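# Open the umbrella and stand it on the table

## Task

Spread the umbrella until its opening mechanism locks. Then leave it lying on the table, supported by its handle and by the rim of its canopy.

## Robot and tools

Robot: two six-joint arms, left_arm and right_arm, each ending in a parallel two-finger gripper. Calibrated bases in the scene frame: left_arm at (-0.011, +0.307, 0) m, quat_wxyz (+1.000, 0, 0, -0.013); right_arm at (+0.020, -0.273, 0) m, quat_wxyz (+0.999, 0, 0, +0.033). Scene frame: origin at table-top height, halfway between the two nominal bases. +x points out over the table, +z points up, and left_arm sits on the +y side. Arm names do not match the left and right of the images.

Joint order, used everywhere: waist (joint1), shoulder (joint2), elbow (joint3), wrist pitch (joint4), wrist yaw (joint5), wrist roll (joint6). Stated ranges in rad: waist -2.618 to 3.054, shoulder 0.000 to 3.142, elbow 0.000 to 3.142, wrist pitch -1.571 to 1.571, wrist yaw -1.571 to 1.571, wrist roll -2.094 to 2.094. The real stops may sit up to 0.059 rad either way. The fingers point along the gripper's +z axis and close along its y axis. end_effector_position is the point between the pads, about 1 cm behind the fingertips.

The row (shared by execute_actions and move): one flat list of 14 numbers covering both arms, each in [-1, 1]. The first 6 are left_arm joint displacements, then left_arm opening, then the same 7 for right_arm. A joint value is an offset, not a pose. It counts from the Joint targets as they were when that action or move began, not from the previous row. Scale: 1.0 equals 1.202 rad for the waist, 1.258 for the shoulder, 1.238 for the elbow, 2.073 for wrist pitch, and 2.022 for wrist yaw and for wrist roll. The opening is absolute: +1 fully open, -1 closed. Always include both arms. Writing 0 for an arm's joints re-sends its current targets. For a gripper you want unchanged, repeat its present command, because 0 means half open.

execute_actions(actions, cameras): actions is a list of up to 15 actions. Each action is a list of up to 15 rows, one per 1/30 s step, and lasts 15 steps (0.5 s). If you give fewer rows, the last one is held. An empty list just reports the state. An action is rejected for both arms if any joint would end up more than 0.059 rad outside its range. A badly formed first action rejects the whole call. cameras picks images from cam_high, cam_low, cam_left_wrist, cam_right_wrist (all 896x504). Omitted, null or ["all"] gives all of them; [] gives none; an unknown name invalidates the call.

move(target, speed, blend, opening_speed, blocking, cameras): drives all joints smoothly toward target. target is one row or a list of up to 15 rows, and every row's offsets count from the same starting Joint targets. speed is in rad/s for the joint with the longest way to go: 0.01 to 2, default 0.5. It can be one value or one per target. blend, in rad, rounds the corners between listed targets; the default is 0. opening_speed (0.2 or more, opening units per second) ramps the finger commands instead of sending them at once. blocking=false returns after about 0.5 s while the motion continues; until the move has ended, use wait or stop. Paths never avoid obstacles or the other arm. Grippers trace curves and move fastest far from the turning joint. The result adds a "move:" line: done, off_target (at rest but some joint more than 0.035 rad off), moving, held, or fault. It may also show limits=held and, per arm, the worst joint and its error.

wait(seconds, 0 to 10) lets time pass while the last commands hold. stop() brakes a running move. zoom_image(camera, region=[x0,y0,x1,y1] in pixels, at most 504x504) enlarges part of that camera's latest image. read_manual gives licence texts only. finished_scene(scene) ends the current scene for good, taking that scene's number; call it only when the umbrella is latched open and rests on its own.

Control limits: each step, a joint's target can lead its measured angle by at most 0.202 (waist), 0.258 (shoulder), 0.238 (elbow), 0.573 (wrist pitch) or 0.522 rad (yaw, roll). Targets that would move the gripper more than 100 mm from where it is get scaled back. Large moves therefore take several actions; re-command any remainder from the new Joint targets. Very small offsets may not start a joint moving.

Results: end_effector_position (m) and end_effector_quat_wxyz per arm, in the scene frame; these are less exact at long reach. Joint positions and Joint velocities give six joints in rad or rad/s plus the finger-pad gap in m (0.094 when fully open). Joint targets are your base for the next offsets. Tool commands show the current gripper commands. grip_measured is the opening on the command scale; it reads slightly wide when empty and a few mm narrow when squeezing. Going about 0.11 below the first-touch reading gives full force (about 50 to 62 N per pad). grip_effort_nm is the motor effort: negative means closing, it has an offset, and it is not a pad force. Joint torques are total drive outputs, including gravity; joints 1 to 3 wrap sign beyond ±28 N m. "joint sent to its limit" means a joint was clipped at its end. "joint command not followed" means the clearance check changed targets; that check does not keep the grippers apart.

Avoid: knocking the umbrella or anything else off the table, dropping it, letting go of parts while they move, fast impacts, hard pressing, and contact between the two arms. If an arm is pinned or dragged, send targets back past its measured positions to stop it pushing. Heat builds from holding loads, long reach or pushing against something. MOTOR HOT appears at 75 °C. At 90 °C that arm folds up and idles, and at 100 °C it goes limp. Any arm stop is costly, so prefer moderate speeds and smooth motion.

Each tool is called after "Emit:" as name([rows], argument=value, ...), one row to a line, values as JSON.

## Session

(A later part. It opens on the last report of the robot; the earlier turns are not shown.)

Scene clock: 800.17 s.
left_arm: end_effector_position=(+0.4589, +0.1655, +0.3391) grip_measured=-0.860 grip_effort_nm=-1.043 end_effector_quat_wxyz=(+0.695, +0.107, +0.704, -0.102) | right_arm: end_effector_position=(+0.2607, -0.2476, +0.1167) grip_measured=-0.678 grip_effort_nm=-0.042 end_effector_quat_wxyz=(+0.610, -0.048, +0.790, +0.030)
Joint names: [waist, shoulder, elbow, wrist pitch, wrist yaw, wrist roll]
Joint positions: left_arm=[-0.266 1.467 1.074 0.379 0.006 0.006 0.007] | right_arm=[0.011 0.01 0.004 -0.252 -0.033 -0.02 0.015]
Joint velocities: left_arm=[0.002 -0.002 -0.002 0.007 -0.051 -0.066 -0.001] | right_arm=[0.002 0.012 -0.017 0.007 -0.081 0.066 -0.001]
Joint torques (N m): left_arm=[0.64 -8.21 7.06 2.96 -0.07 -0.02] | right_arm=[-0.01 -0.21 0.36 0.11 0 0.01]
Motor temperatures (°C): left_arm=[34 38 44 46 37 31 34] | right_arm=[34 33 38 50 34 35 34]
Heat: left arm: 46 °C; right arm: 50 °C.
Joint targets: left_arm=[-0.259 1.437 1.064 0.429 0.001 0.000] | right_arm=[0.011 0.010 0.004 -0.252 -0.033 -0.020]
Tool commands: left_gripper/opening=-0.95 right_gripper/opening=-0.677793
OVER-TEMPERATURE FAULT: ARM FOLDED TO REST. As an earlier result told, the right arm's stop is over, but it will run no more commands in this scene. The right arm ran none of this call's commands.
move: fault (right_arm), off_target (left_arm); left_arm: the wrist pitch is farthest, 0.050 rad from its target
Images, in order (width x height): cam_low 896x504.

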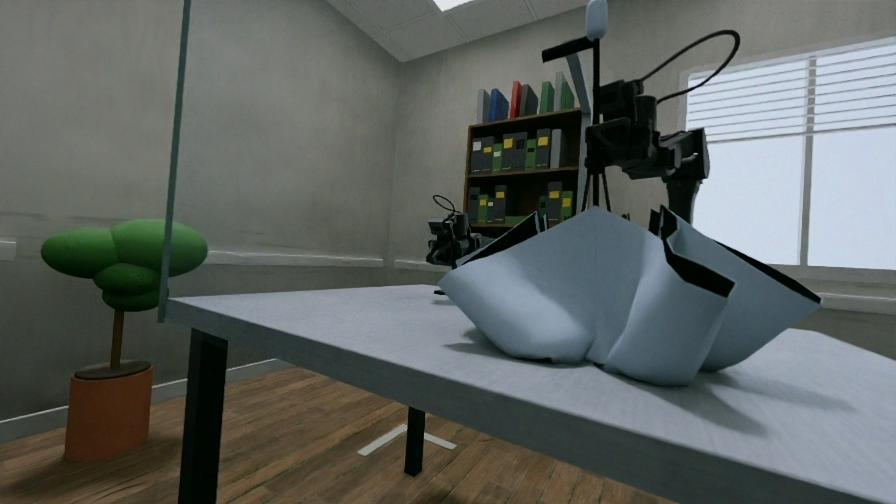

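Emit:
move(target=[0, 0, -0.045, 0.027, 0, 0, -0.95, 0,0,0,0,0,0,-0.68], speed=0.15, cameras=["cam_low", "cam_high"])

Scene clock: 801.97 s.
left_arm: end_effector_position=(+0.4556, +0.1665, +0.3365) grip_measured=-0.860 grip_effort_nm=-1.033 end_effector_quat_wxyz=(+0.706, +0.106, +0.693, -0.104) | right_arm: end_effector_position=(+0.2607, -0.2476, +0.1167) grip_measured=-0.678 grip_effort_nm=-0.027 end_effector_quat_wxyz=(+0.610, -0.048, +0.790, +0.030)
Joint names: [waist, shoulder, elbow, wrist pitch, wrist yaw, wrist roll]
Joint positions: left_arm=[-0.266 1.462 1.026 0.455 0.006 0.006 0.007] | right_arm=[0.011 0.01 0.004 -0.252 -0.033 -0.02 0.015]
Joint velocities: left_arm=[0.012 0.002 -0.017 0.007 -0.022 -0.095 0] | right_arm=[0.012 -0.012 -0.002 0.007 0.007 -0.022 0]
Joint torques (N m): left_arm=[0.65 -7.64 6.48 2.76 -0.07 -0.02] | right_arm=[0.02 -0.24 0.39 0.11 -0.01 0.01]
Motor temperatures (°C): left_arm=[34 38 44 46 37 31 34] | right_arm=[34 33 38 50 34 35 34]
Heat: left arm: 46 °C; right arm: 50 °C.
Joint targets: left_arm=[-0.259 1.437 1.008 0.485 0.001 0.001] | right_arm=[0.011 0.010 0.004 -0.252 -0.033 -0.020]
Tool commands: left_gripper/opening=-0.95 right_gripper/opening=-0.677792
OVER-TEMPERATURE FAULT: ARM FOLDED TO REST. As an earlier result told, the right arm's stop is over, but it will run no more commands in this scene. The right arm ran none of this call's commands.
move: fault (right_arm)
Images, in order (width x height): cam_high 896x504, cam_low 896x504.

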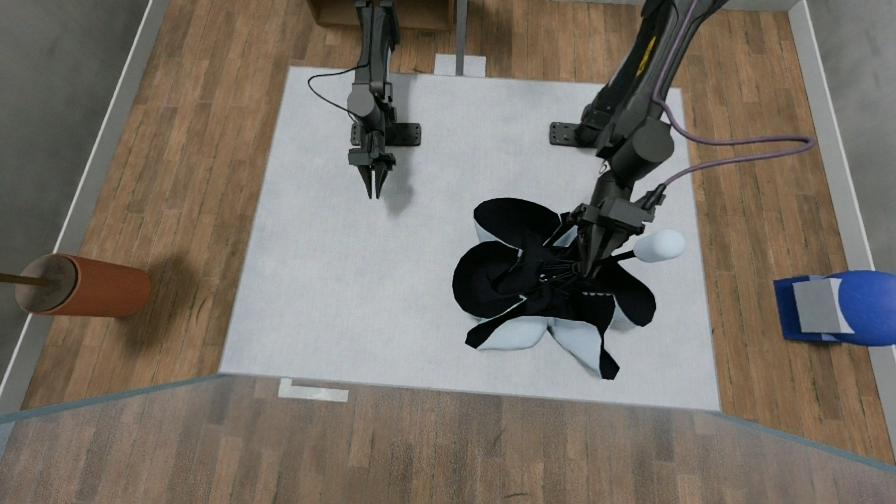

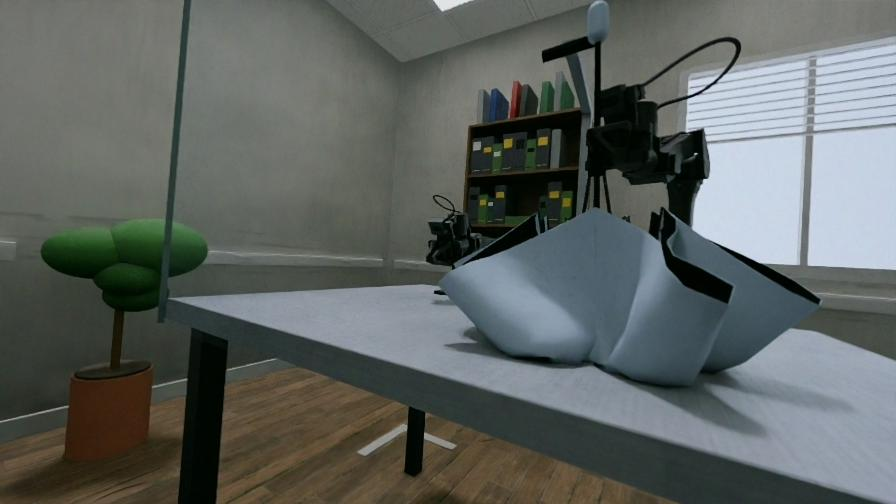

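Emit:
zoom_image(camera="cam_low", region=[520, 0, 760, 240])

Emit:
zoom_image(camera="cam_high", region=[430, 170, 700, 400])

Scaled by 2.100 from the camera's 896x504 image, which has a finer 1280x720 frame.

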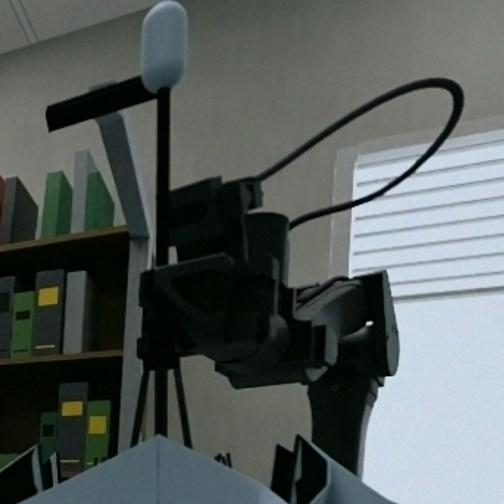

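Scaled by 1.867 from the camera's 896x504 image, which has a finer 1280x720 frame.

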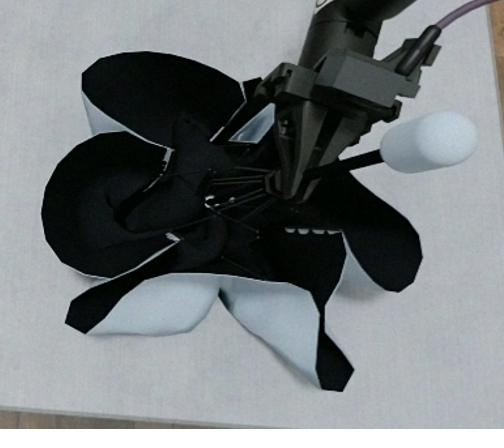

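Emit:
move(target=[0, 0, 0, 0, 0, 0, -0.83, 0,0,0,0,0,0,-0.68], opening_speed=0.4, cameras=["cam_low"])

Scene clock: 813.57 s.
left_arm: end_effector_position=(+0.4557, +0.1666, +0.3364) grip_measured=-0.825 grip_effort_nm=-0.256 end_effector_quat_wxyz=(+0.706, +0.106, +0.693, -0.103) | right_arm: end_effector_position=(+0.2607, -0.2476, +0.1167) grip_measured=-0.678 grip_effort_nm=-0.032 end_effector_quat_wxyz=(+0.610, -0.048, +0.790, +0.030)
Joint names: [waist, shoulder, elbow, wrist pitch, wrist yaw, wrist roll]
Joint positions: left_arm=[-0.266 1.462 1.025 0.455 0.005 0.006 0.008] | right_arm=[0.011 0.01 0.004 -0.252 -0.033 -0.02 0.015]
Joint velocities: left_arm=[-0.017 -0.007 -0.007 -0.022 0.066 0.037 0] | right_arm=[0.002 0.002 -0.022 -0.007 -0.007 -0.037 0]
Joint torques (N m): left_arm=[0.65 -7.65 6.46 2.74 -0.06 -0.01] | right_arm=[0.05 -0.25 0.32 0.11 0 0.01]
Motor temperatures (°C): left_arm=[34 39 42 46 37 31 34] | right_arm=[34 33 38 49 34 35 34]
Heat: left arm: 46 °C; right arm: 49 °C.
Joint targets: left_arm=[-0.259 1.437 1.008 0.485 0.001 0.001] | right_arm=[0.011 0.010 0.004 -0.252 -0.033 -0.020]
Tool commands: left_gripper/opening=-0.83 right_gripper/opening=-0.677793
OVER-TEMPERATURE FAULT: ARM FOLDED TO REST. As an earlier result told, the right arm's stop is over, but it will run no more commands in this scene. The right arm ran none of this call's commands.
move: fault (right_arm)
Images, in order (width x height): cam_low 896x504.

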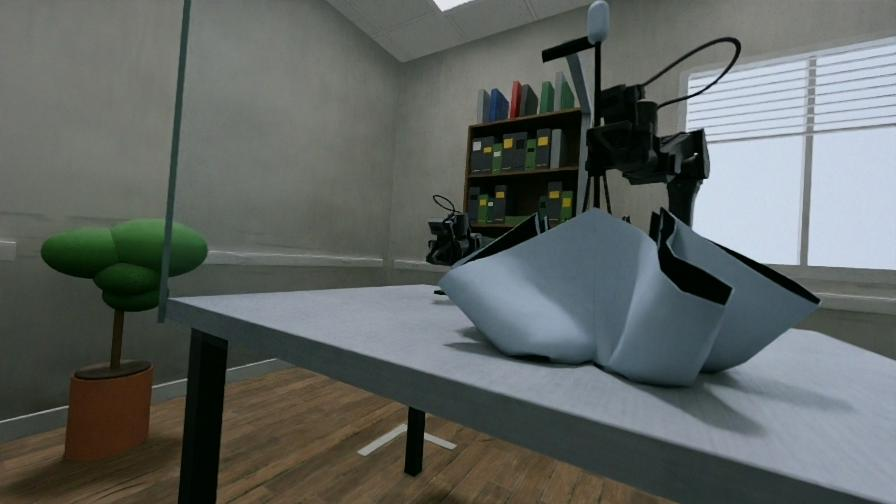

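Emit:
move(target=[0, 0.02, -0.075, 0.045, 0, 0, -0.82, 0,0,0,0,0,0,-0.68], speed=0.2, cameras=["cam_low", "cam_high"])

Scene clock: 822.57 s.
left_arm: end_effector_position=(+0.4500, +0.1683, +0.3368) grip_measured=-0.818 grip_effort_nm=-0.129 end_effector_quat_wxyz=(+0.734, +0.101, +0.663, -0.107) | right_arm: end_effector_position=(+0.2607, -0.2476, +0.1167) grip_measured=-0.678 grip_effort_nm=-0.032 end_effector_quat_wxyz=(+0.610, -0.048, +0.790, +0.030)
Joint names: [waist, shoulder, elbow, wrist pitch, wrist yaw, wrist roll]
Joint positions: left_arm=[-0.266 1.462 0.945 0.617 0.005 0.006 0.009] | right_arm=[0.011 0.01 0.004 -0.252 -0.033 -0.02 0.015]
Joint velocities: left_arm=[-0.007 -0.012 0.007 -0.022 0.051 -0.007 0] | right_arm=[-0.022 -0.002 0.002 -0.066 -0.066 0.051 0]
Joint torques (N m): left_arm=[0.64 -5.64 5.39 2 -0.06 -0.02] | right_arm=[0.02 -0.23 0.38 0.1 0 0.03]
Motor temperatures (°C): left_arm=[34 39 42 47 37 31 33] | right_arm=[34 33 38 48 34 35 34]
Heat: left arm: 47 °C; right arm: 48 °C.
Joint targets: left_arm=[-0.259 1.462 0.915 0.578 0.001 0.001] | right_arm=[0.011 0.010 0.004 -0.252 -0.033 -0.020]
Tool commands: left_gripper/opening=-0.82 right_gripper/opening=-0.677792
OVER-TEMPERATURE FAULT: ARM FOLDED TO REST. As an earlier result told, the right arm's stop is over, but it will run no more commands in this scene. The right arm ran none of this call's commands.
move: fault (right_arm), off_target (left_arm); left_arm: the wrist pitch is farthest, 0.038 rad from its target
Images, in order (width x height): cam_high 896x504, cam_low 896x504.

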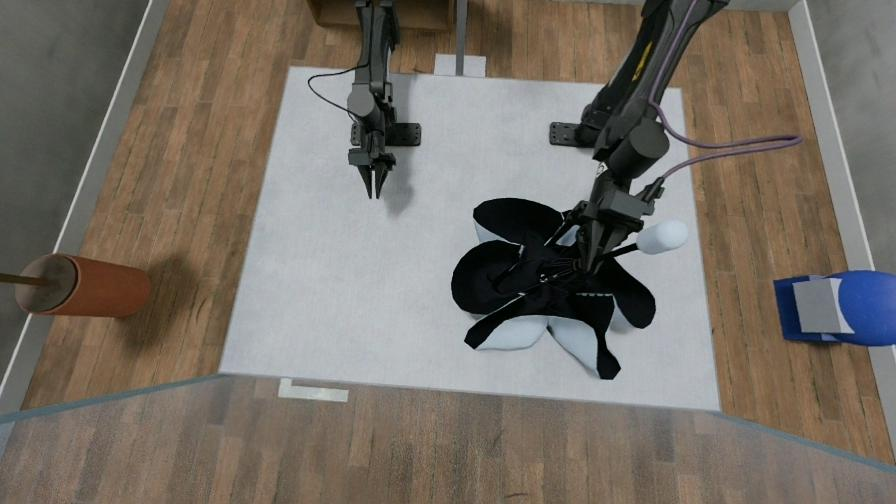

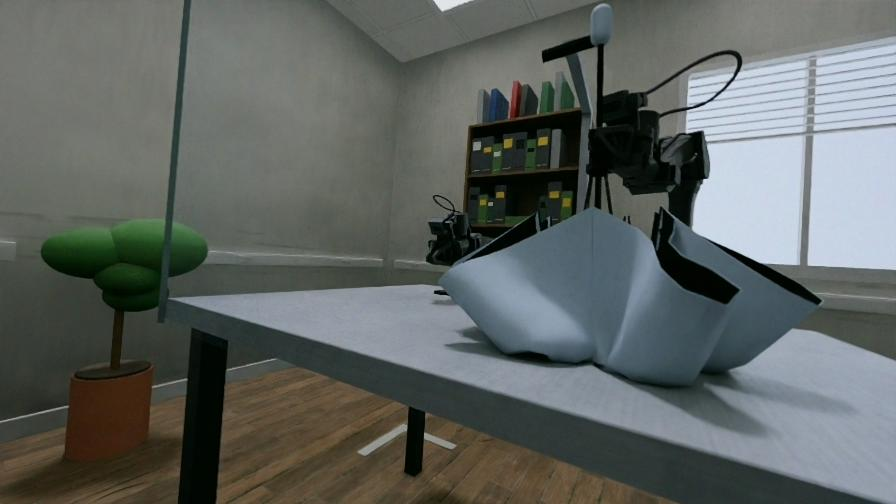

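Emit:
move(target=[0, 0.054, -0.069, -0.076, 0, 0, -0.81, 0,0,0,0,0,0,-0.68], speed=0.15, cameras=["cam_low", "cam_high"])

Scene clock: 831.53 s.
left_arm: end_effector_position=(+0.4509, +0.1680, +0.2990) grip_measured=-0.810 grip_effort_nm=-0.007 end_effector_quat_wxyz=(+0.708, +0.105, +0.690, -0.104) | right_arm: end_effector_position=(+0.2607, -0.2476, +0.1167) grip_measured=-0.678 grip_effort_nm=-0.027 end_effector_quat_wxyz=(+0.610, -0.048, +0.790, +0.030)
Joint names: [waist, shoulder, elbow, wrist pitch, wrist yaw, wrist roll]
Joint positions: left_arm=[-0.266 1.486 0.886 0.625 0.005 0.006 0.009] | right_arm=[0.011 0.01 0.004 -0.252 -0.033 -0.02 0.015]
Joint velocities: left_arm=[0.002 -0.007 -0.007 -0.051 -0.037 -0.022 0] | right_arm=[0.022 0.002 -0.007 -0.066 -0.007 0.066 -0.001]
Joint torques (N m): left_arm=[0.65 -2.62 3.25 0.35 -0.07 -0.02] | right_arm=[-0.01 -0.24 0.36 0.12 0.01 0]
Motor temperatures (°C): left_arm=[34 38 41 46 36 31 33] | right_arm=[34 33 38 47 34 35 34]
Heat: left arm: 46 °C; right arm: 47 °C.
Joint targets: left_arm=[-0.259 1.530 0.830 0.420 0.001 0.001] | right_arm=[0.011 0.010 0.004 -0.252 -0.033 -0.020]
Tool commands: left_gripper/opening=-0.81 right_gripper/opening=-0.677793
OVER-TEMPERATURE FAULT: ARM FOLDED TO REST. As an earlier result told, the right arm's stop is over, but it will run no more commands in this scene. The right arm ran none of this call's commands.
move: fault (right_arm), off_target (left_arm); left_arm: the wrist pitch is farthest, 0.204 rad from its target
Images, in order (width x height): cam_high 896x504, cam_low 896x504.

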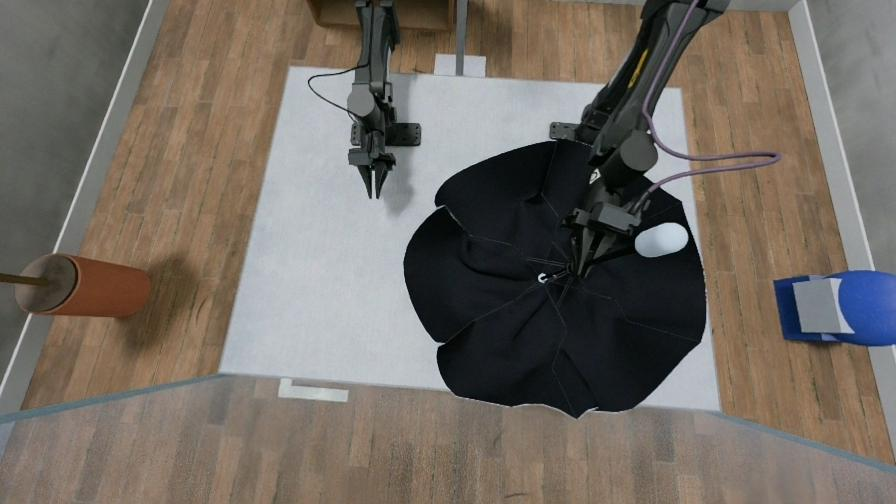

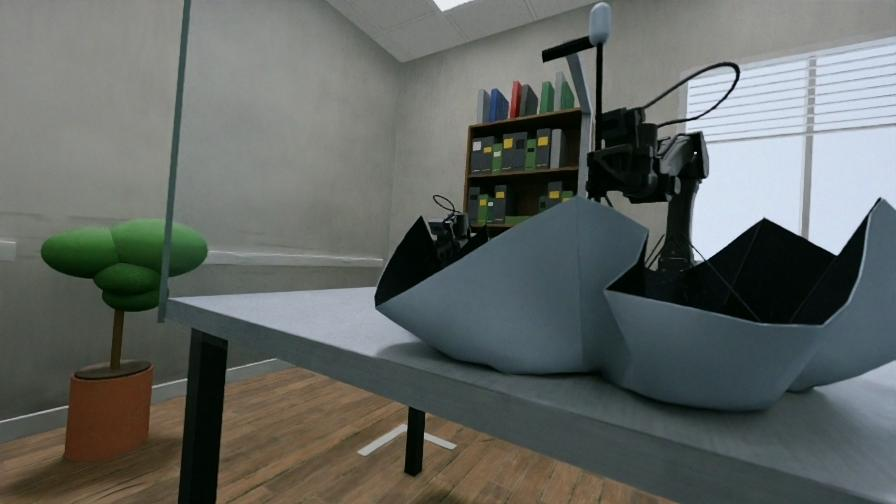

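Emit:
move(target=[0, 0.048, -0.0905, -0.052, 0, 0, -0.8, 0,0,0,0,0,0,-0.68], speed=0.15, cameras=["cam_low", "cam_high"])

Scene clock: 837.00 s.
left_arm: end_effector_position=(+0.4463, +0.1694, +0.2977) grip_measured=-0.801 grip_effort_nm=0.061 end_effector_quat_wxyz=(+0.721, +0.103, +0.677, -0.106) | right_arm: end_effector_position=(+0.2607, -0.2476, +0.1167) grip_measured=-0.678 grip_effort_nm=-0.032 end_effector_quat_wxyz=(+0.610, -0.048, +0.790, +0.030)
Joint names: [waist, shoulder, elbow, wrist pitch, wrist yaw, wrist roll]
Joint positions: left_arm=[-0.266 1.486 0.839 0.71 0.005 0.006 0.009] | right_arm=[0.011 0.01 0.004 -0.252 -0.033 -0.02 0.015]
Joint velocities: left_arm=[0.002 -0.007 0.012 -0.007 0.081 -0.037 -0.001] | right_arm=[-0.012 0.007 0.002 -0.066 -0.051 -0.066 0]
Joint torques (N m): left_arm=[0.34 -2.02 2.85 0.42 -0.04 0.01] | right_arm=[0.01 -0.18 0.36 0.1 0.01 0.01]
Motor temperatures (°C): left_arm=[34 38 41 45 36 31 33] | right_arm=[34 33 37 47 34 35 34]
Heat: left arm: 45 °C; right arm: 47 °C.
Joint targets: left_arm=[-0.262 1.537 0.780 0.514 0.003 0.003] | right_arm=[0.011 0.010 0.004 -0.252 -0.033 -0.020]
Tool commands: left_gripper/opening=-0.8 right_gripper/opening=-0.677793
OVER-TEMPERATURE FAULT: ARM FOLDED TO REST. As an earlier result told, the right arm's stop is over, but it will run no more commands in this scene. The right arm ran none of this call's commands.
move: fault (right_arm), off_target (left_arm); left_arm: the wrist pitch is farthest, 0.398 rad from its target
Images, in order (width x height): cam_high 896x504, cam_low 896x504.

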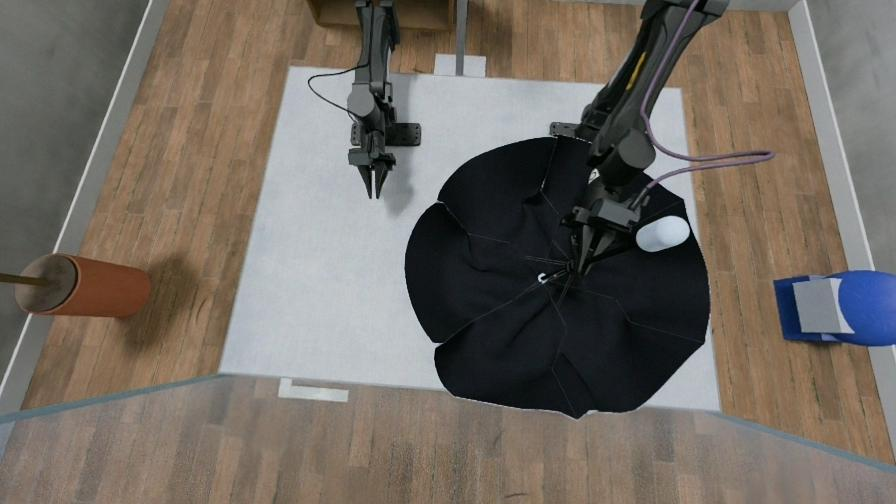

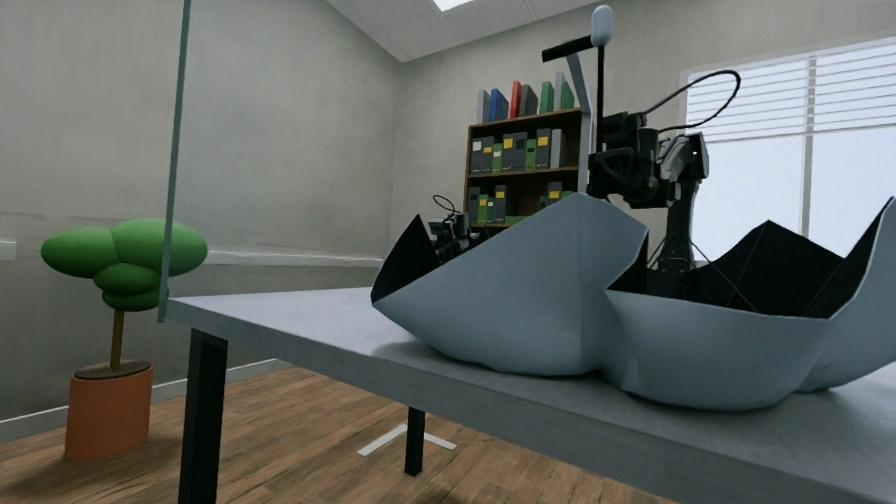

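Emit:
zoom_image(camera="cam_low", region=[360, 120, 896, 440])

Emit:
zoom_image(camera="cam_high", region=[390, 110, 730, 430])

Region (360, 120, 896, 440) is 536x320 pixels. A region can be at most 504 by 504 pixels.

Scaled by 1.482 from the camera's 896x504 image, which has a finer 1280x720 frame.

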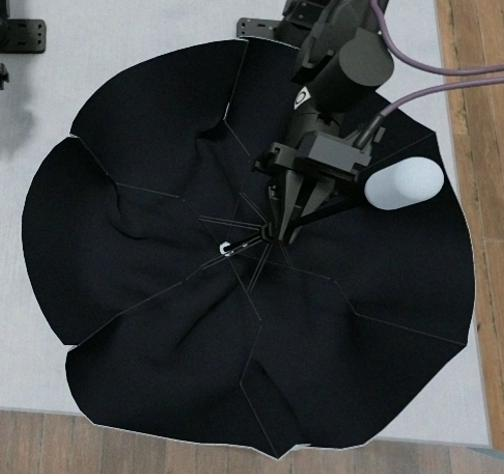

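Emit:
zoom_image(camera="cam_low", region=[392, 120, 896, 430])

Emit:
zoom_image(camera="cam_low", region=[560, 120, 720, 240])

Emit:
zoom_image(camera="cam_high", region=[510, 210, 630, 310])

Scaled by 1.000.

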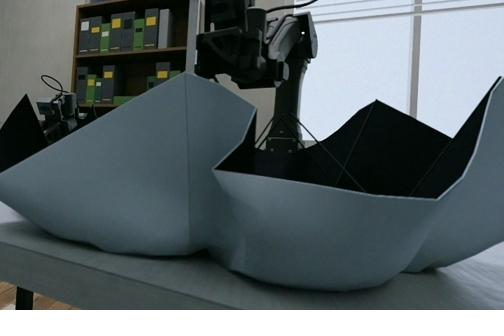

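Scaled by 3.150 from the camera's 896x504 image, which has a finer 1280x720 frame.

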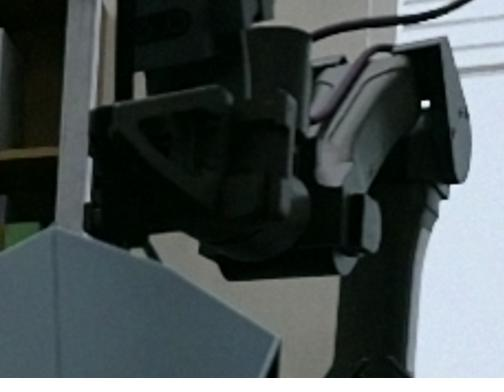

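Scaled by 4.200 from the camera's 896x504 image, which has a finer 1280x720 frame.

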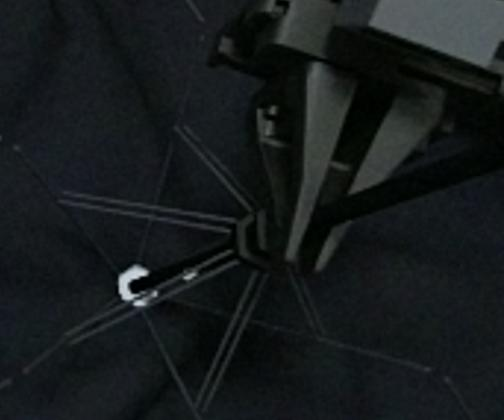

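Emit:
wait(seconds=0.1, cameras=["cam_left_wrist", "cam_high", "cam_low"])

Scene clock: 865.30 s.
left_arm: end_effector_position=(+0.4462, +0.1694, +0.2976) grip_measured=-0.801 grip_effort_nm=0.046 end_effector_quat_wxyz=(+0.721, +0.103, +0.677, -0.106) | right_arm: end_effector_position=(+0.2607, -0.2476, +0.1167) grip_measured=-0.678 grip_effort_nm=-0.022 end_effector_quat_wxyz=(+0.610, -0.048, +0.790, +0.030)
Joint names: [waist, shoulder, elbow, wrist pitch, wrist yaw, wrist roll]
Joint positions: left_arm=[-0.266 1.486 0.839 0.71 0.005 0.006 0.009] | right_arm=[0.011 0.01 0.004 -0.252 -0.033 -0.02 0.015]
Joint velocities: left_arm=[-0.007 0.012 -0.017 0.051 -0.037 -0.037 0] | right_arm=[0.007 0.002 -0.007 0.066 -0.037 -0.037 0.001]
Joint torques (N m): left_arm=[0.35 -2.02 2.85 0.42 -0.04 0.01] | right_arm=[0.03 -0.24 0.36 0.1 0 0.02]
Motor temperatures (°C): left_arm=[34 37 40 41 36 31 32] | right_arm=[34 33 37 45 34 34 34]
Heat: left arm: 41 °C; right arm: 45 °C.
Joint targets: left_arm=[-0.262 1.537 0.780 0.514 0.003 0.003] | right_arm=[0.011 0.010 0.004 -0.252 -0.033 -0.020]
Tool commands: left_gripper/opening=-0.8 right_gripper/opening=-0.677792
OVER-TEMPERATURE FAULT: ARM FOLDED TO REST. As an earlier result told, the right arm's stop is over, but it will run no more commands in this scene.
wait: 0.10 s; at rest from the start
Images, in order (width x height): cam_high 896x504, cam_low 896x504, cam_left_wrist 896x504.

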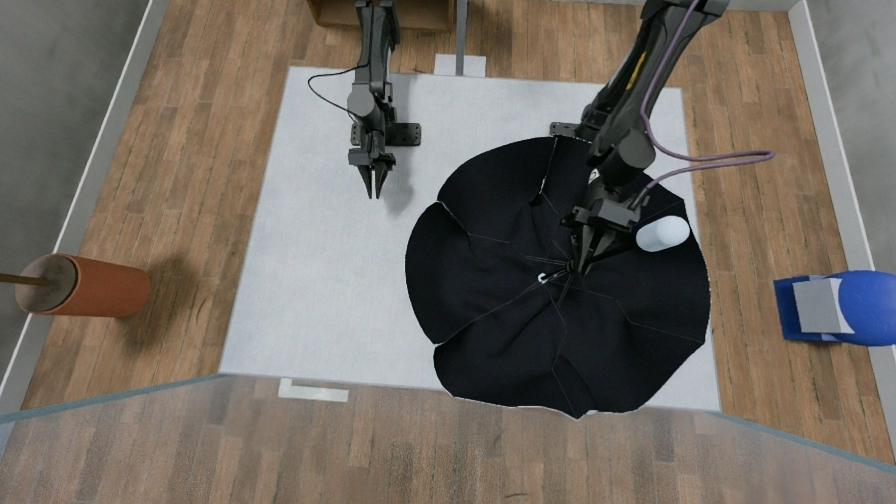

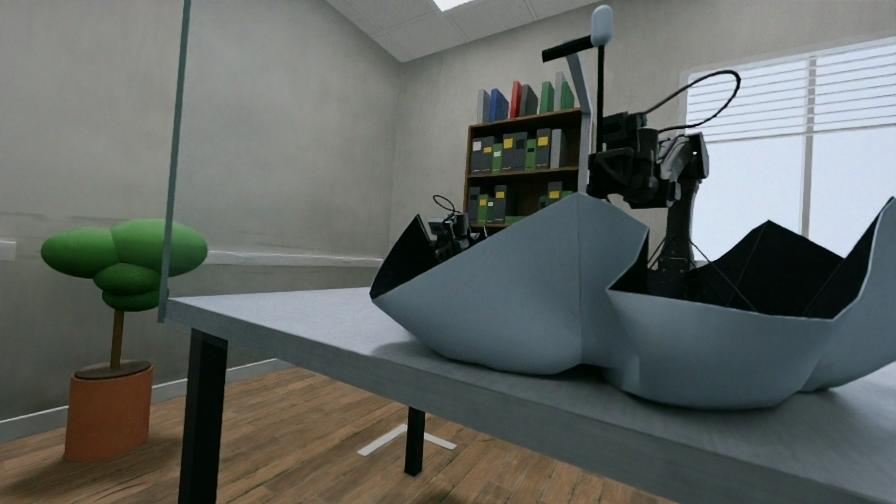

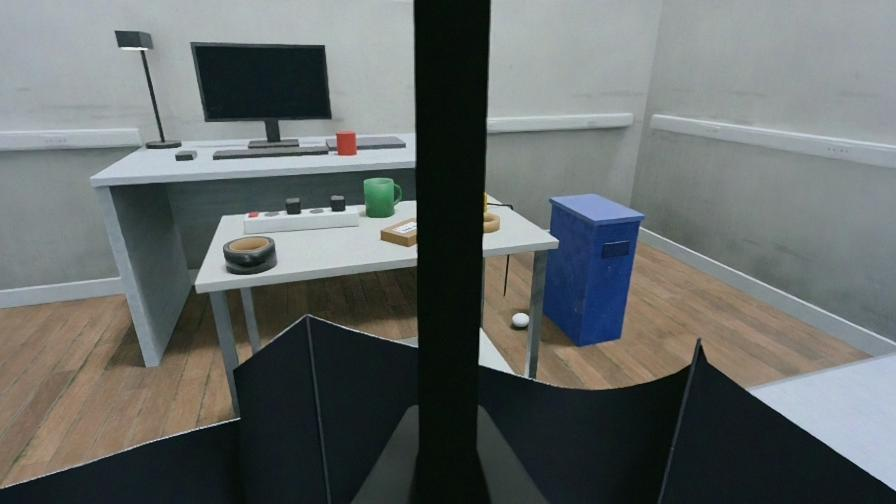

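Emit:
move(target=[0, 0, 0, 0, 0, 0, -0.95, 0,0,0,0,0,0,-0.68], opening_speed=0.4, cameras=[])

Scene clock: 911.33 s.
left_arm: end_effector_position=(+0.4462, +0.1694, +0.2976) grip_measured=-0.858 grip_effort_nm=-1.028 end_effector_quat_wxyz=(+0.721, +0.103, +0.677, -0.106) | right_arm: end_effector_position=(+0.2607, -0.2476, +0.1167) grip_measured=-0.678 grip_effort_nm=-0.037 end_effector_quat_wxyz=(+0.610, -0.048, +0.790, +0.030)
Joint names: [waist, shoulder, elbow, wrist pitch, wrist yaw, wrist roll]
Joint positions: left_arm=[-0.266 1.486 0.839 0.71 0.005 0.006 0.007] | right_arm=[0.011 0.01 0.004 -0.252 -0.033 -0.02 0.015]
Joint velocities: left_arm=[0.017 -0.027 0.012 -0.11 0.022 -0.007 0] | right_arm=[-0.017 -0.007 0.002 -0.037 0.007 0.051 -0.002]
Joint torques (N m): left_arm=[0.34 -2.02 2.85 0.42 -0.04 0.01] | right_arm=[-0.05 -0.27 0.39 0.11 0 0.01]
Motor temperatures (°C): left_arm=[34 36 40 39 35 31 32] | right_arm=[34 33 36 42 34 34 34]
Heat: left arm: 40 °C; right arm: 42 °C.
Joint targets: left_arm=[-0.262 1.537 0.780 0.514 0.003 0.003] | right_arm=[0.011 0.010 0.004 -0.252 -0.033 -0.020]
Tool commands: left_gripper/opening=-0.95 right_gripper/opening=-0.677793
OVER-TEMPERATURE FAULT: ARM FOLDED TO REST. As an earlier result told, the right arm's stop is over, but it will run no more commands in this scene. The right arm ran none of this call's commands.
move: fault (right_arm), off_target (left_arm); left_arm: the wrist pitch is farthest, 0.196 rad from its target
No camera images: "cameras" was empty.

Emit:
move(target=[0.002, -0.0771, 0.2504, 0.027, -0.001, -0.001, -0.95, 0,0,0,0,0,0,-0.68], speed=0.3, cameras=["cam_high", "cam_low"])

Scene clock: 917.97 s.
left_arm: end_effector_position=(+0.4600, +0.1652, +0.3231) grip_measured=-0.860 grip_effort_nm=-1.038 end_effector_quat_wxyz=(+0.693, +0.101, +0.705, -0.108) | right_arm: end_effector_position=(+0.2607, -0.2476, +0.1167) grip_measured=-0.678 grip_effort_nm=-0.027 end_effector_quat_wxyz=(+0.610, -0.048, +0.790, +0.030)
Joint names: [waist, shoulder, elbow, wrist pitch, wrist yaw, wrist roll]
Joint positions: left_arm=[-0.266 1.484 1.025 0.443 0.006 -0.013 0.007] | right_arm=[0.011 0.01 0.004 -0.252 -0.033 -0.02 0.015]
Joint velocities: left_arm=[-0.017 0.002 0.002 0.007 0.051 0.037 0] | right_arm=[-0.007 -0.002 -0.017 -0.051 0.037 -0.095 -0.001]
Joint torques (N m): left_arm=[0.55 -9.26 13.15 3.77 -0.06 0.2] | right_arm=[0.02 -0.27 0.36 0.11 -0.01 0.01]
Motor temperatures (°C): left_arm=[34 36 40 40 35 31 32] | right_arm=[34 33 36 41 34 34 34]
Heat: left arm: 40 °C; right arm: 41 °C.
Joint targets: left_arm=[-0.260 1.441 1.090 0.570 0.001 0.001] | right_arm=[0.011 0.010 0.004 -0.252 -0.033 -0.020]
Tool commands: left_gripper/opening=-0.95 right_gripper/opening=-0.677793
OVER-TEMPERATURE FAULT: ARM FOLDED TO REST. As an earlier result told, the right arm's stop is over, but it will run no more commands in this scene. The right arm ran none of this call's commands.
move: fault (right_arm), off_target (left_arm); left_arm: the wrist pitch is farthest, 0.126 rad from its target
Images, in order (width x height): cam_high 896x504, cam_low 896x504.

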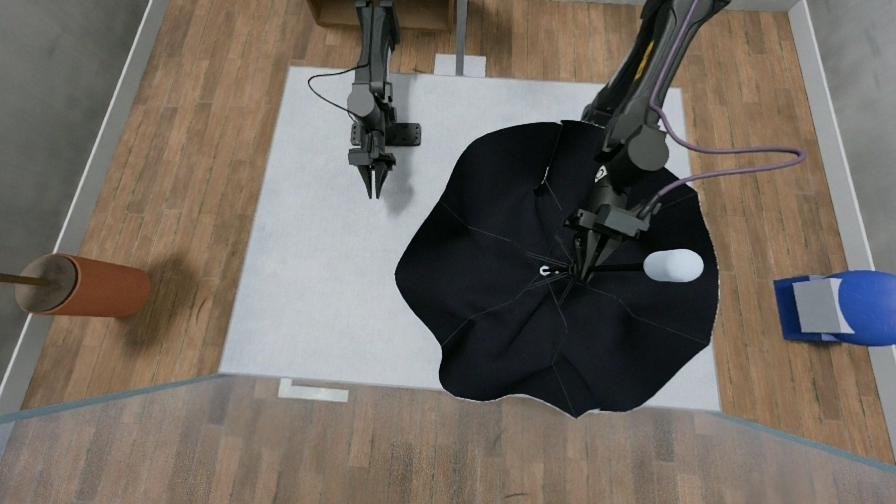

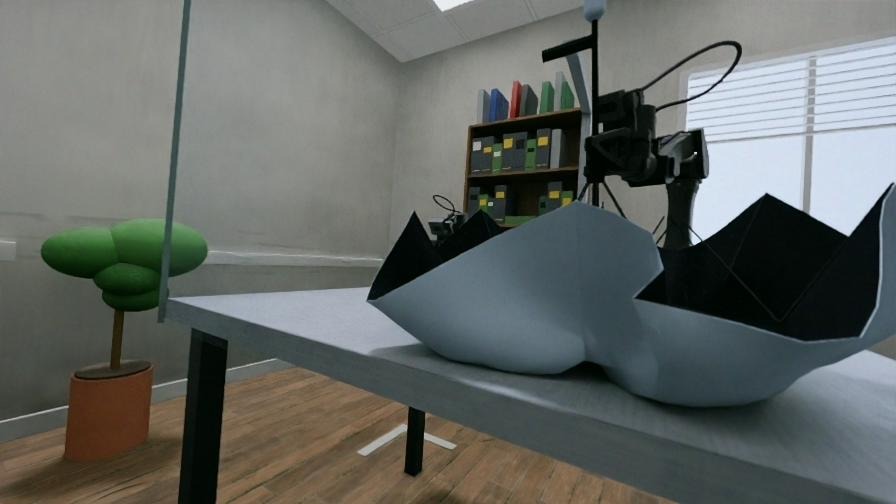

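Emit:
move(target=[-0.1797, -0.003, 0, -0.0458, -0.7423, 0, -0.95, 0,0,0,0,0,0,-0.68], speed=0.5, cameras=["cam_high", "cam_low", "cam_left_wrist"])

Scene clock: 934.33 s.
left_arm: end_effector_position=(+0.3597, +0.3097, +0.3403) grip_measured=-0.860 grip_effort_nm=-1.033 end_effector_quat_wxyz=(+0.631, -0.356, +0.609, +0.321) | right_arm: end_effector_position=(+0.2607, -0.2476, +0.1167) grip_measured=-0.678 grip_effort_nm=-0.027 end_effector_quat_wxyz=(+0.610, -0.048, +0.790, +0.030)
Joint names: [waist, shoulder, elbow, wrist pitch, wrist yaw, wrist roll]
Joint positions: left_arm=[-0.469 1.468 1.046 0.476 -1.494 -0.004 0.007] | right_arm=[0.011 0.01 0.004 -0.252 -0.033 -0.02 0.015]
Joint velocities: left_arm=[-0.007 0.012 -0.017 0.051 -0.022 -0.037 0.001] | right_arm=[-0.007 -0.007 -0.012 -0.037 0.066 -0.037 0]
Joint torques (N m): left_arm=[-0.58 -7.75 10.78 1.66 -0.06 0.1] | right_arm=[0.01 -0.23 0.35 0.1 0 0.01]
Motor temperatures (°C): left_arm=[34 38 45 51 34 31 33] | right_arm=[34 33 36 40 33 34 34]
Heat: left arm: 51 °C; right arm: 40 °C.
Joint targets: left_arm=[-0.476 1.437 1.090 0.475 -1.500 0.001] | right_arm=[0.011 0.010 0.004 -0.252 -0.033 -0.020]
Tool commands: left_gripper/opening=-0.95 right_gripper/opening=-0.677793
OVER-TEMPERATURE FAULT: ARM FOLDED TO REST. As an earlier result told, the right arm's stop is over, but it will run no more commands in this scene. The right arm ran none of this call's commands.
move: fault (right_arm), off_target (left_arm); left_arm: the elbow is farthest, 0.044 rad from its target
Images, in order (width x height): cam_high 896x504, cam_low 896x504, cam_left_wrist 896x504.

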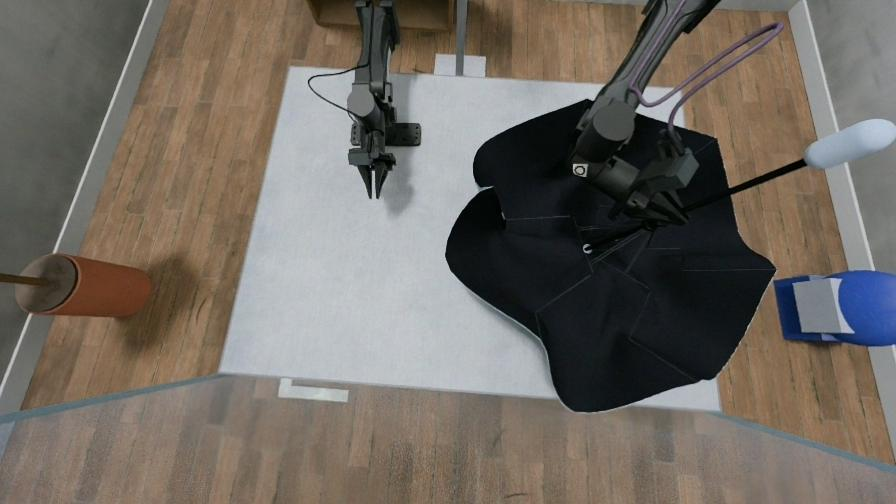

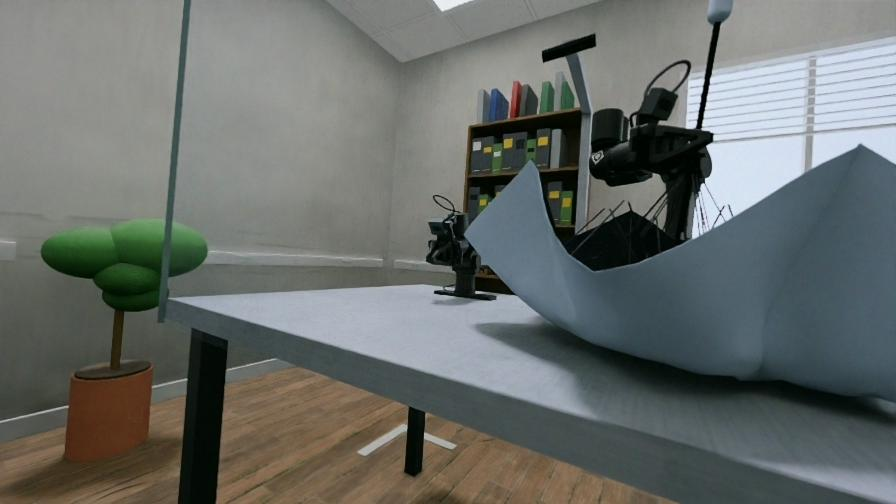

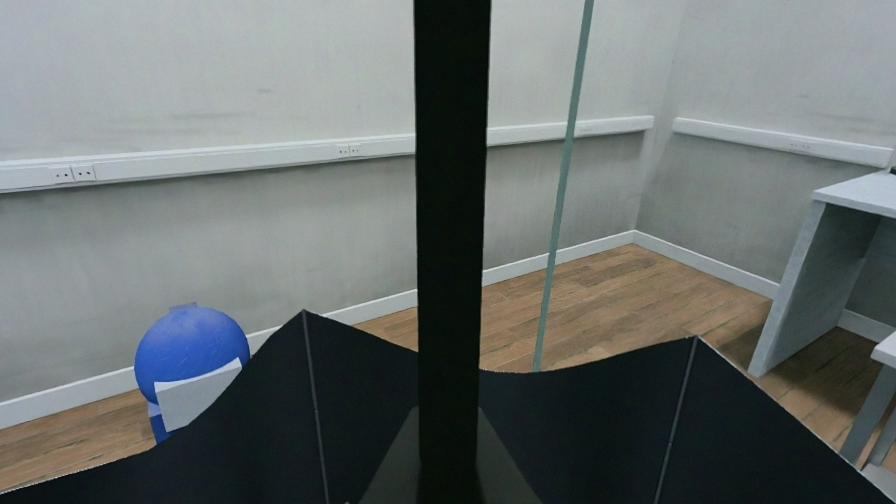

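Emit:
execute_actions(actions=[])

Scene clock: 948.23 s.
left_arm: end_effector_position=(+0.3595, +0.3098, +0.3402) grip_measured=-0.860 grip_effort_nm=-1.033 end_effector_quat_wxyz=(+0.631, -0.357, +0.609, +0.322) | right_arm: end_effector_position=(+0.2607, -0.2476, +0.1167) grip_measured=-0.678 grip_effort_nm=-0.037 end_effector_quat_wxyz=(+0.610, -0.048, +0.790, +0.030)
Joint names: [waist, shoulder, elbow, wrist pitch, wrist yaw, wrist roll]
Joint positions: left_arm=[-0.469 1.468 1.046 0.476 -1.495 -0.004 0.007] | right_arm=[0.011 0.01 0.004 -0.252 -0.033 -0.02 0.015]
Joint velocities: left_arm=[-0.002 -0.007 0.022 -0.007 -0.007 -0.037 0] | right_arm=[-0.002 0.002 -0.002 0.007 -0.007 0.022 0.001]
Joint torques (N m): left_arm=[-0.58 -7.72 10.76 1.65 -0.05 0.1] | right_arm=[0.01 -0.24 0.36 0.12 0 0.02]
Motor temperatures (°C): left_arm=[34 38 45 46 34 31 33] | right_arm=[34 33 36 40 33 34 34]
Heat: left arm: 46 °C; right arm: 40 °C.
Joint targets: left_arm=[-0.476 1.437 1.090 0.475 -1.500 0.001] | right_arm=[0.011 0.010 0.004 -0.252 -0.033 -0.020]
Tool commands: left_gripper/opening=-0.95 right_gripper/opening=-0.677792
OVER-TEMPERATURE FAULT: ARM FOLDED TO REST. As an earlier result told, the right arm's stop is over, but it will run no more commands in this scene.

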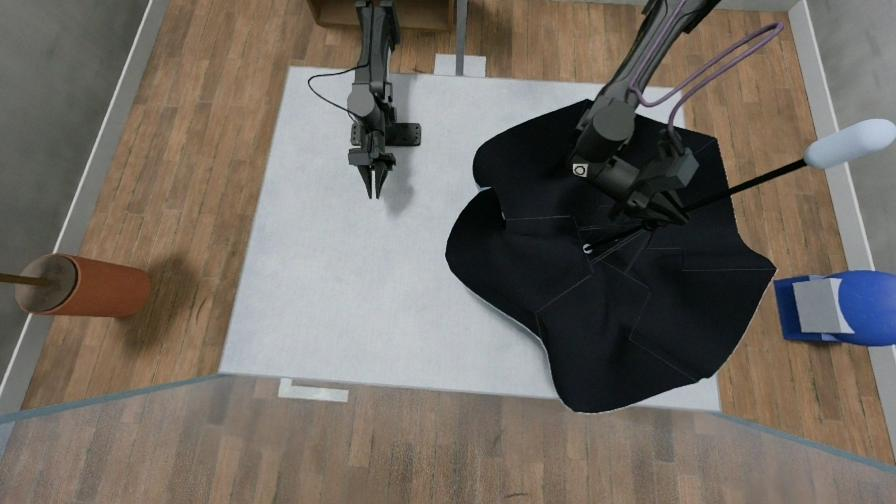

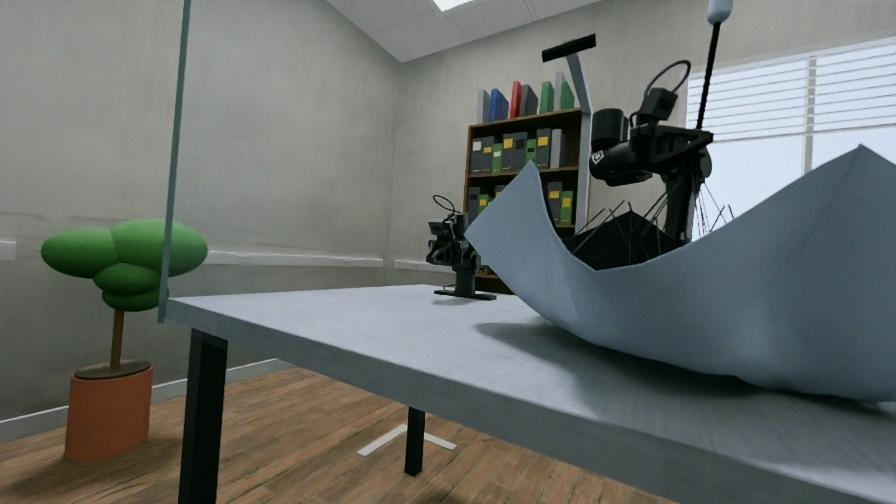

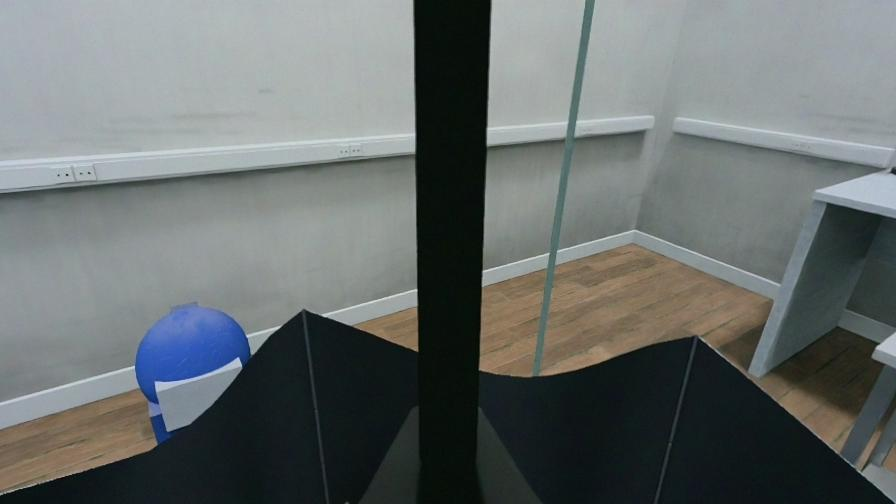

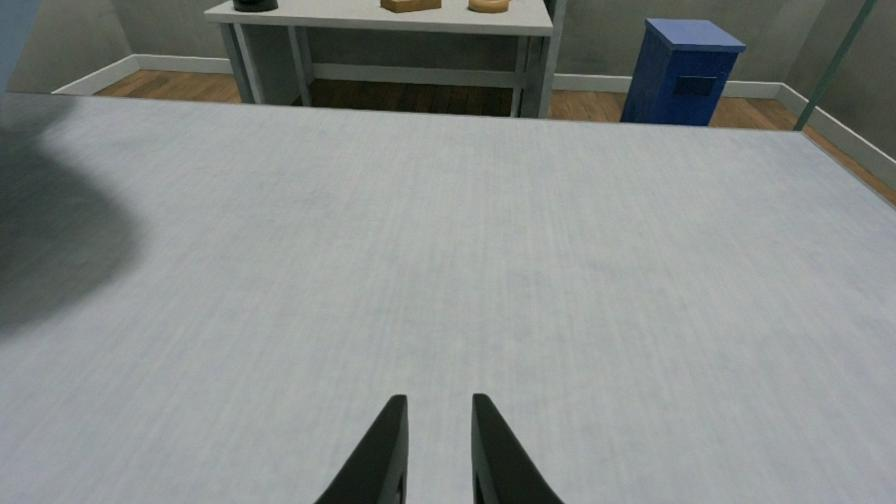

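Emit:
move(target=[0, 0.0159, -0.0994, 0.0164, 0, 0, -0.95, 0, 0, 0, 0, 0, 0, -0.6778], speed=0.2, cameras=["cam_high", "cam_low"])

Scene clock: 952.07 s.
left_arm: end_effector_position=(+0.3564, +0.3115, +0.3190) grip_measured=-0.860 grip_effort_nm=-1.028 end_effector_quat_wxyz=(+0.622, -0.341, +0.619, +0.337) | right_arm: end_effector_position=(+0.2607, -0.2476, +0.1167) grip_measured=-0.678 grip_effort_nm=-0.032 end_effector_quat_wxyz=(+0.610, -0.048, +0.790, +0.030)
Joint names: [waist, shoulder, elbow, wrist pitch, wrist yaw, wrist roll]
Joint positions: left_arm=[-0.469 1.468 0.978 0.493 -1.495 -0.004 0.007] | right_arm=[0.011 0.01 0.004 -0.252 -0.033 -0.02 0.015]
Joint velocities: left_arm=[0.002 0.007 -0.002 -0.125 -0.125 -0.007 -0.001] | right_arm=[-0.007 -0.007 0.012 0.007 -0.007 0.022 0]
Joint torques (N m): left_arm=[-0.59 -6.12 6.26 1.84 -0.09 0.1] | right_arm=[0.02 -0.21 0.39 0.1 0.01 0.02]
Motor temperatures (°C): left_arm=[34 38 45 46 34 31 33] | right_arm=[34 33 36 40 33 34 34]
Heat: left arm: 46 °C; right arm: 40 °C.
Joint targets: left_arm=[-0.476 1.457 0.967 0.509 -1.500 0.001] | right_arm=[0.011 0.010 0.004 -0.252 -0.033 -0.020]
Tool commands: left_gripper/opening=-0.95 right_gripper/opening=-0.677793
OVER-TEMPERATURE FAULT: ARM FOLDED TO REST. As an earlier result told, the right arm's stop is over, but it will run no more commands in this scene. The right arm ran none of this call's commands.
move: fault (right_arm)
Images, in order (width x height): cam_high 896x504, cam_low 896x504.

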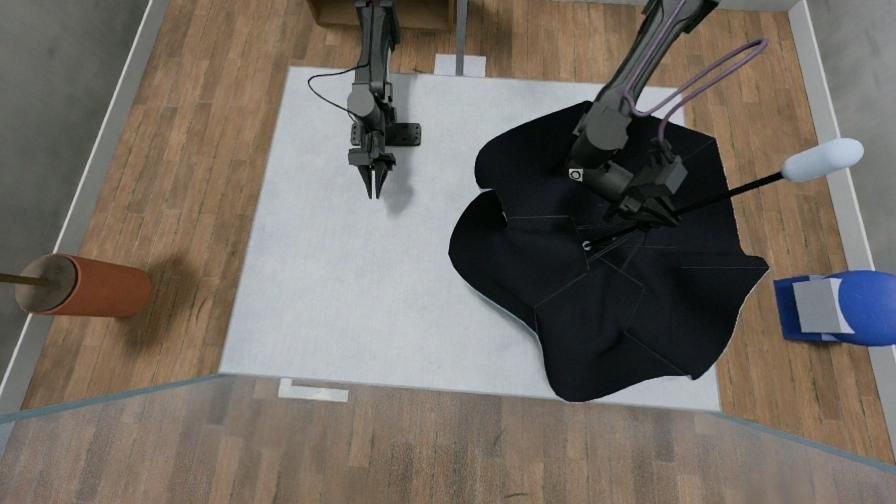

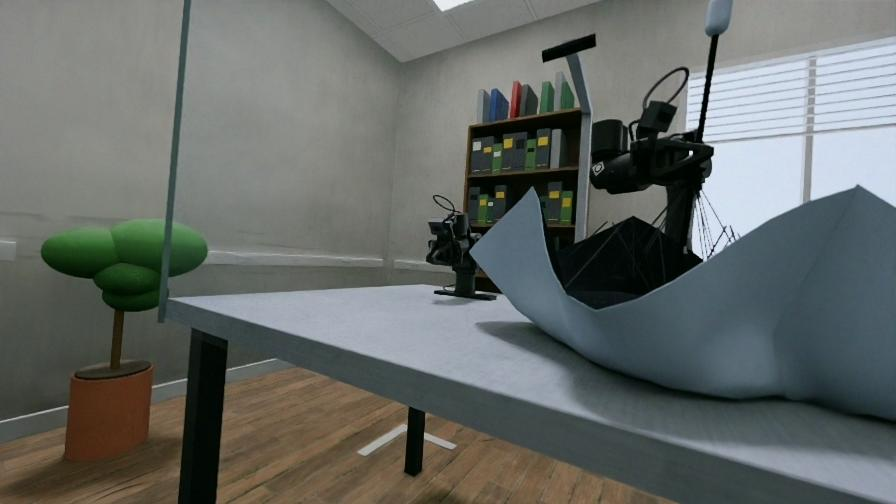

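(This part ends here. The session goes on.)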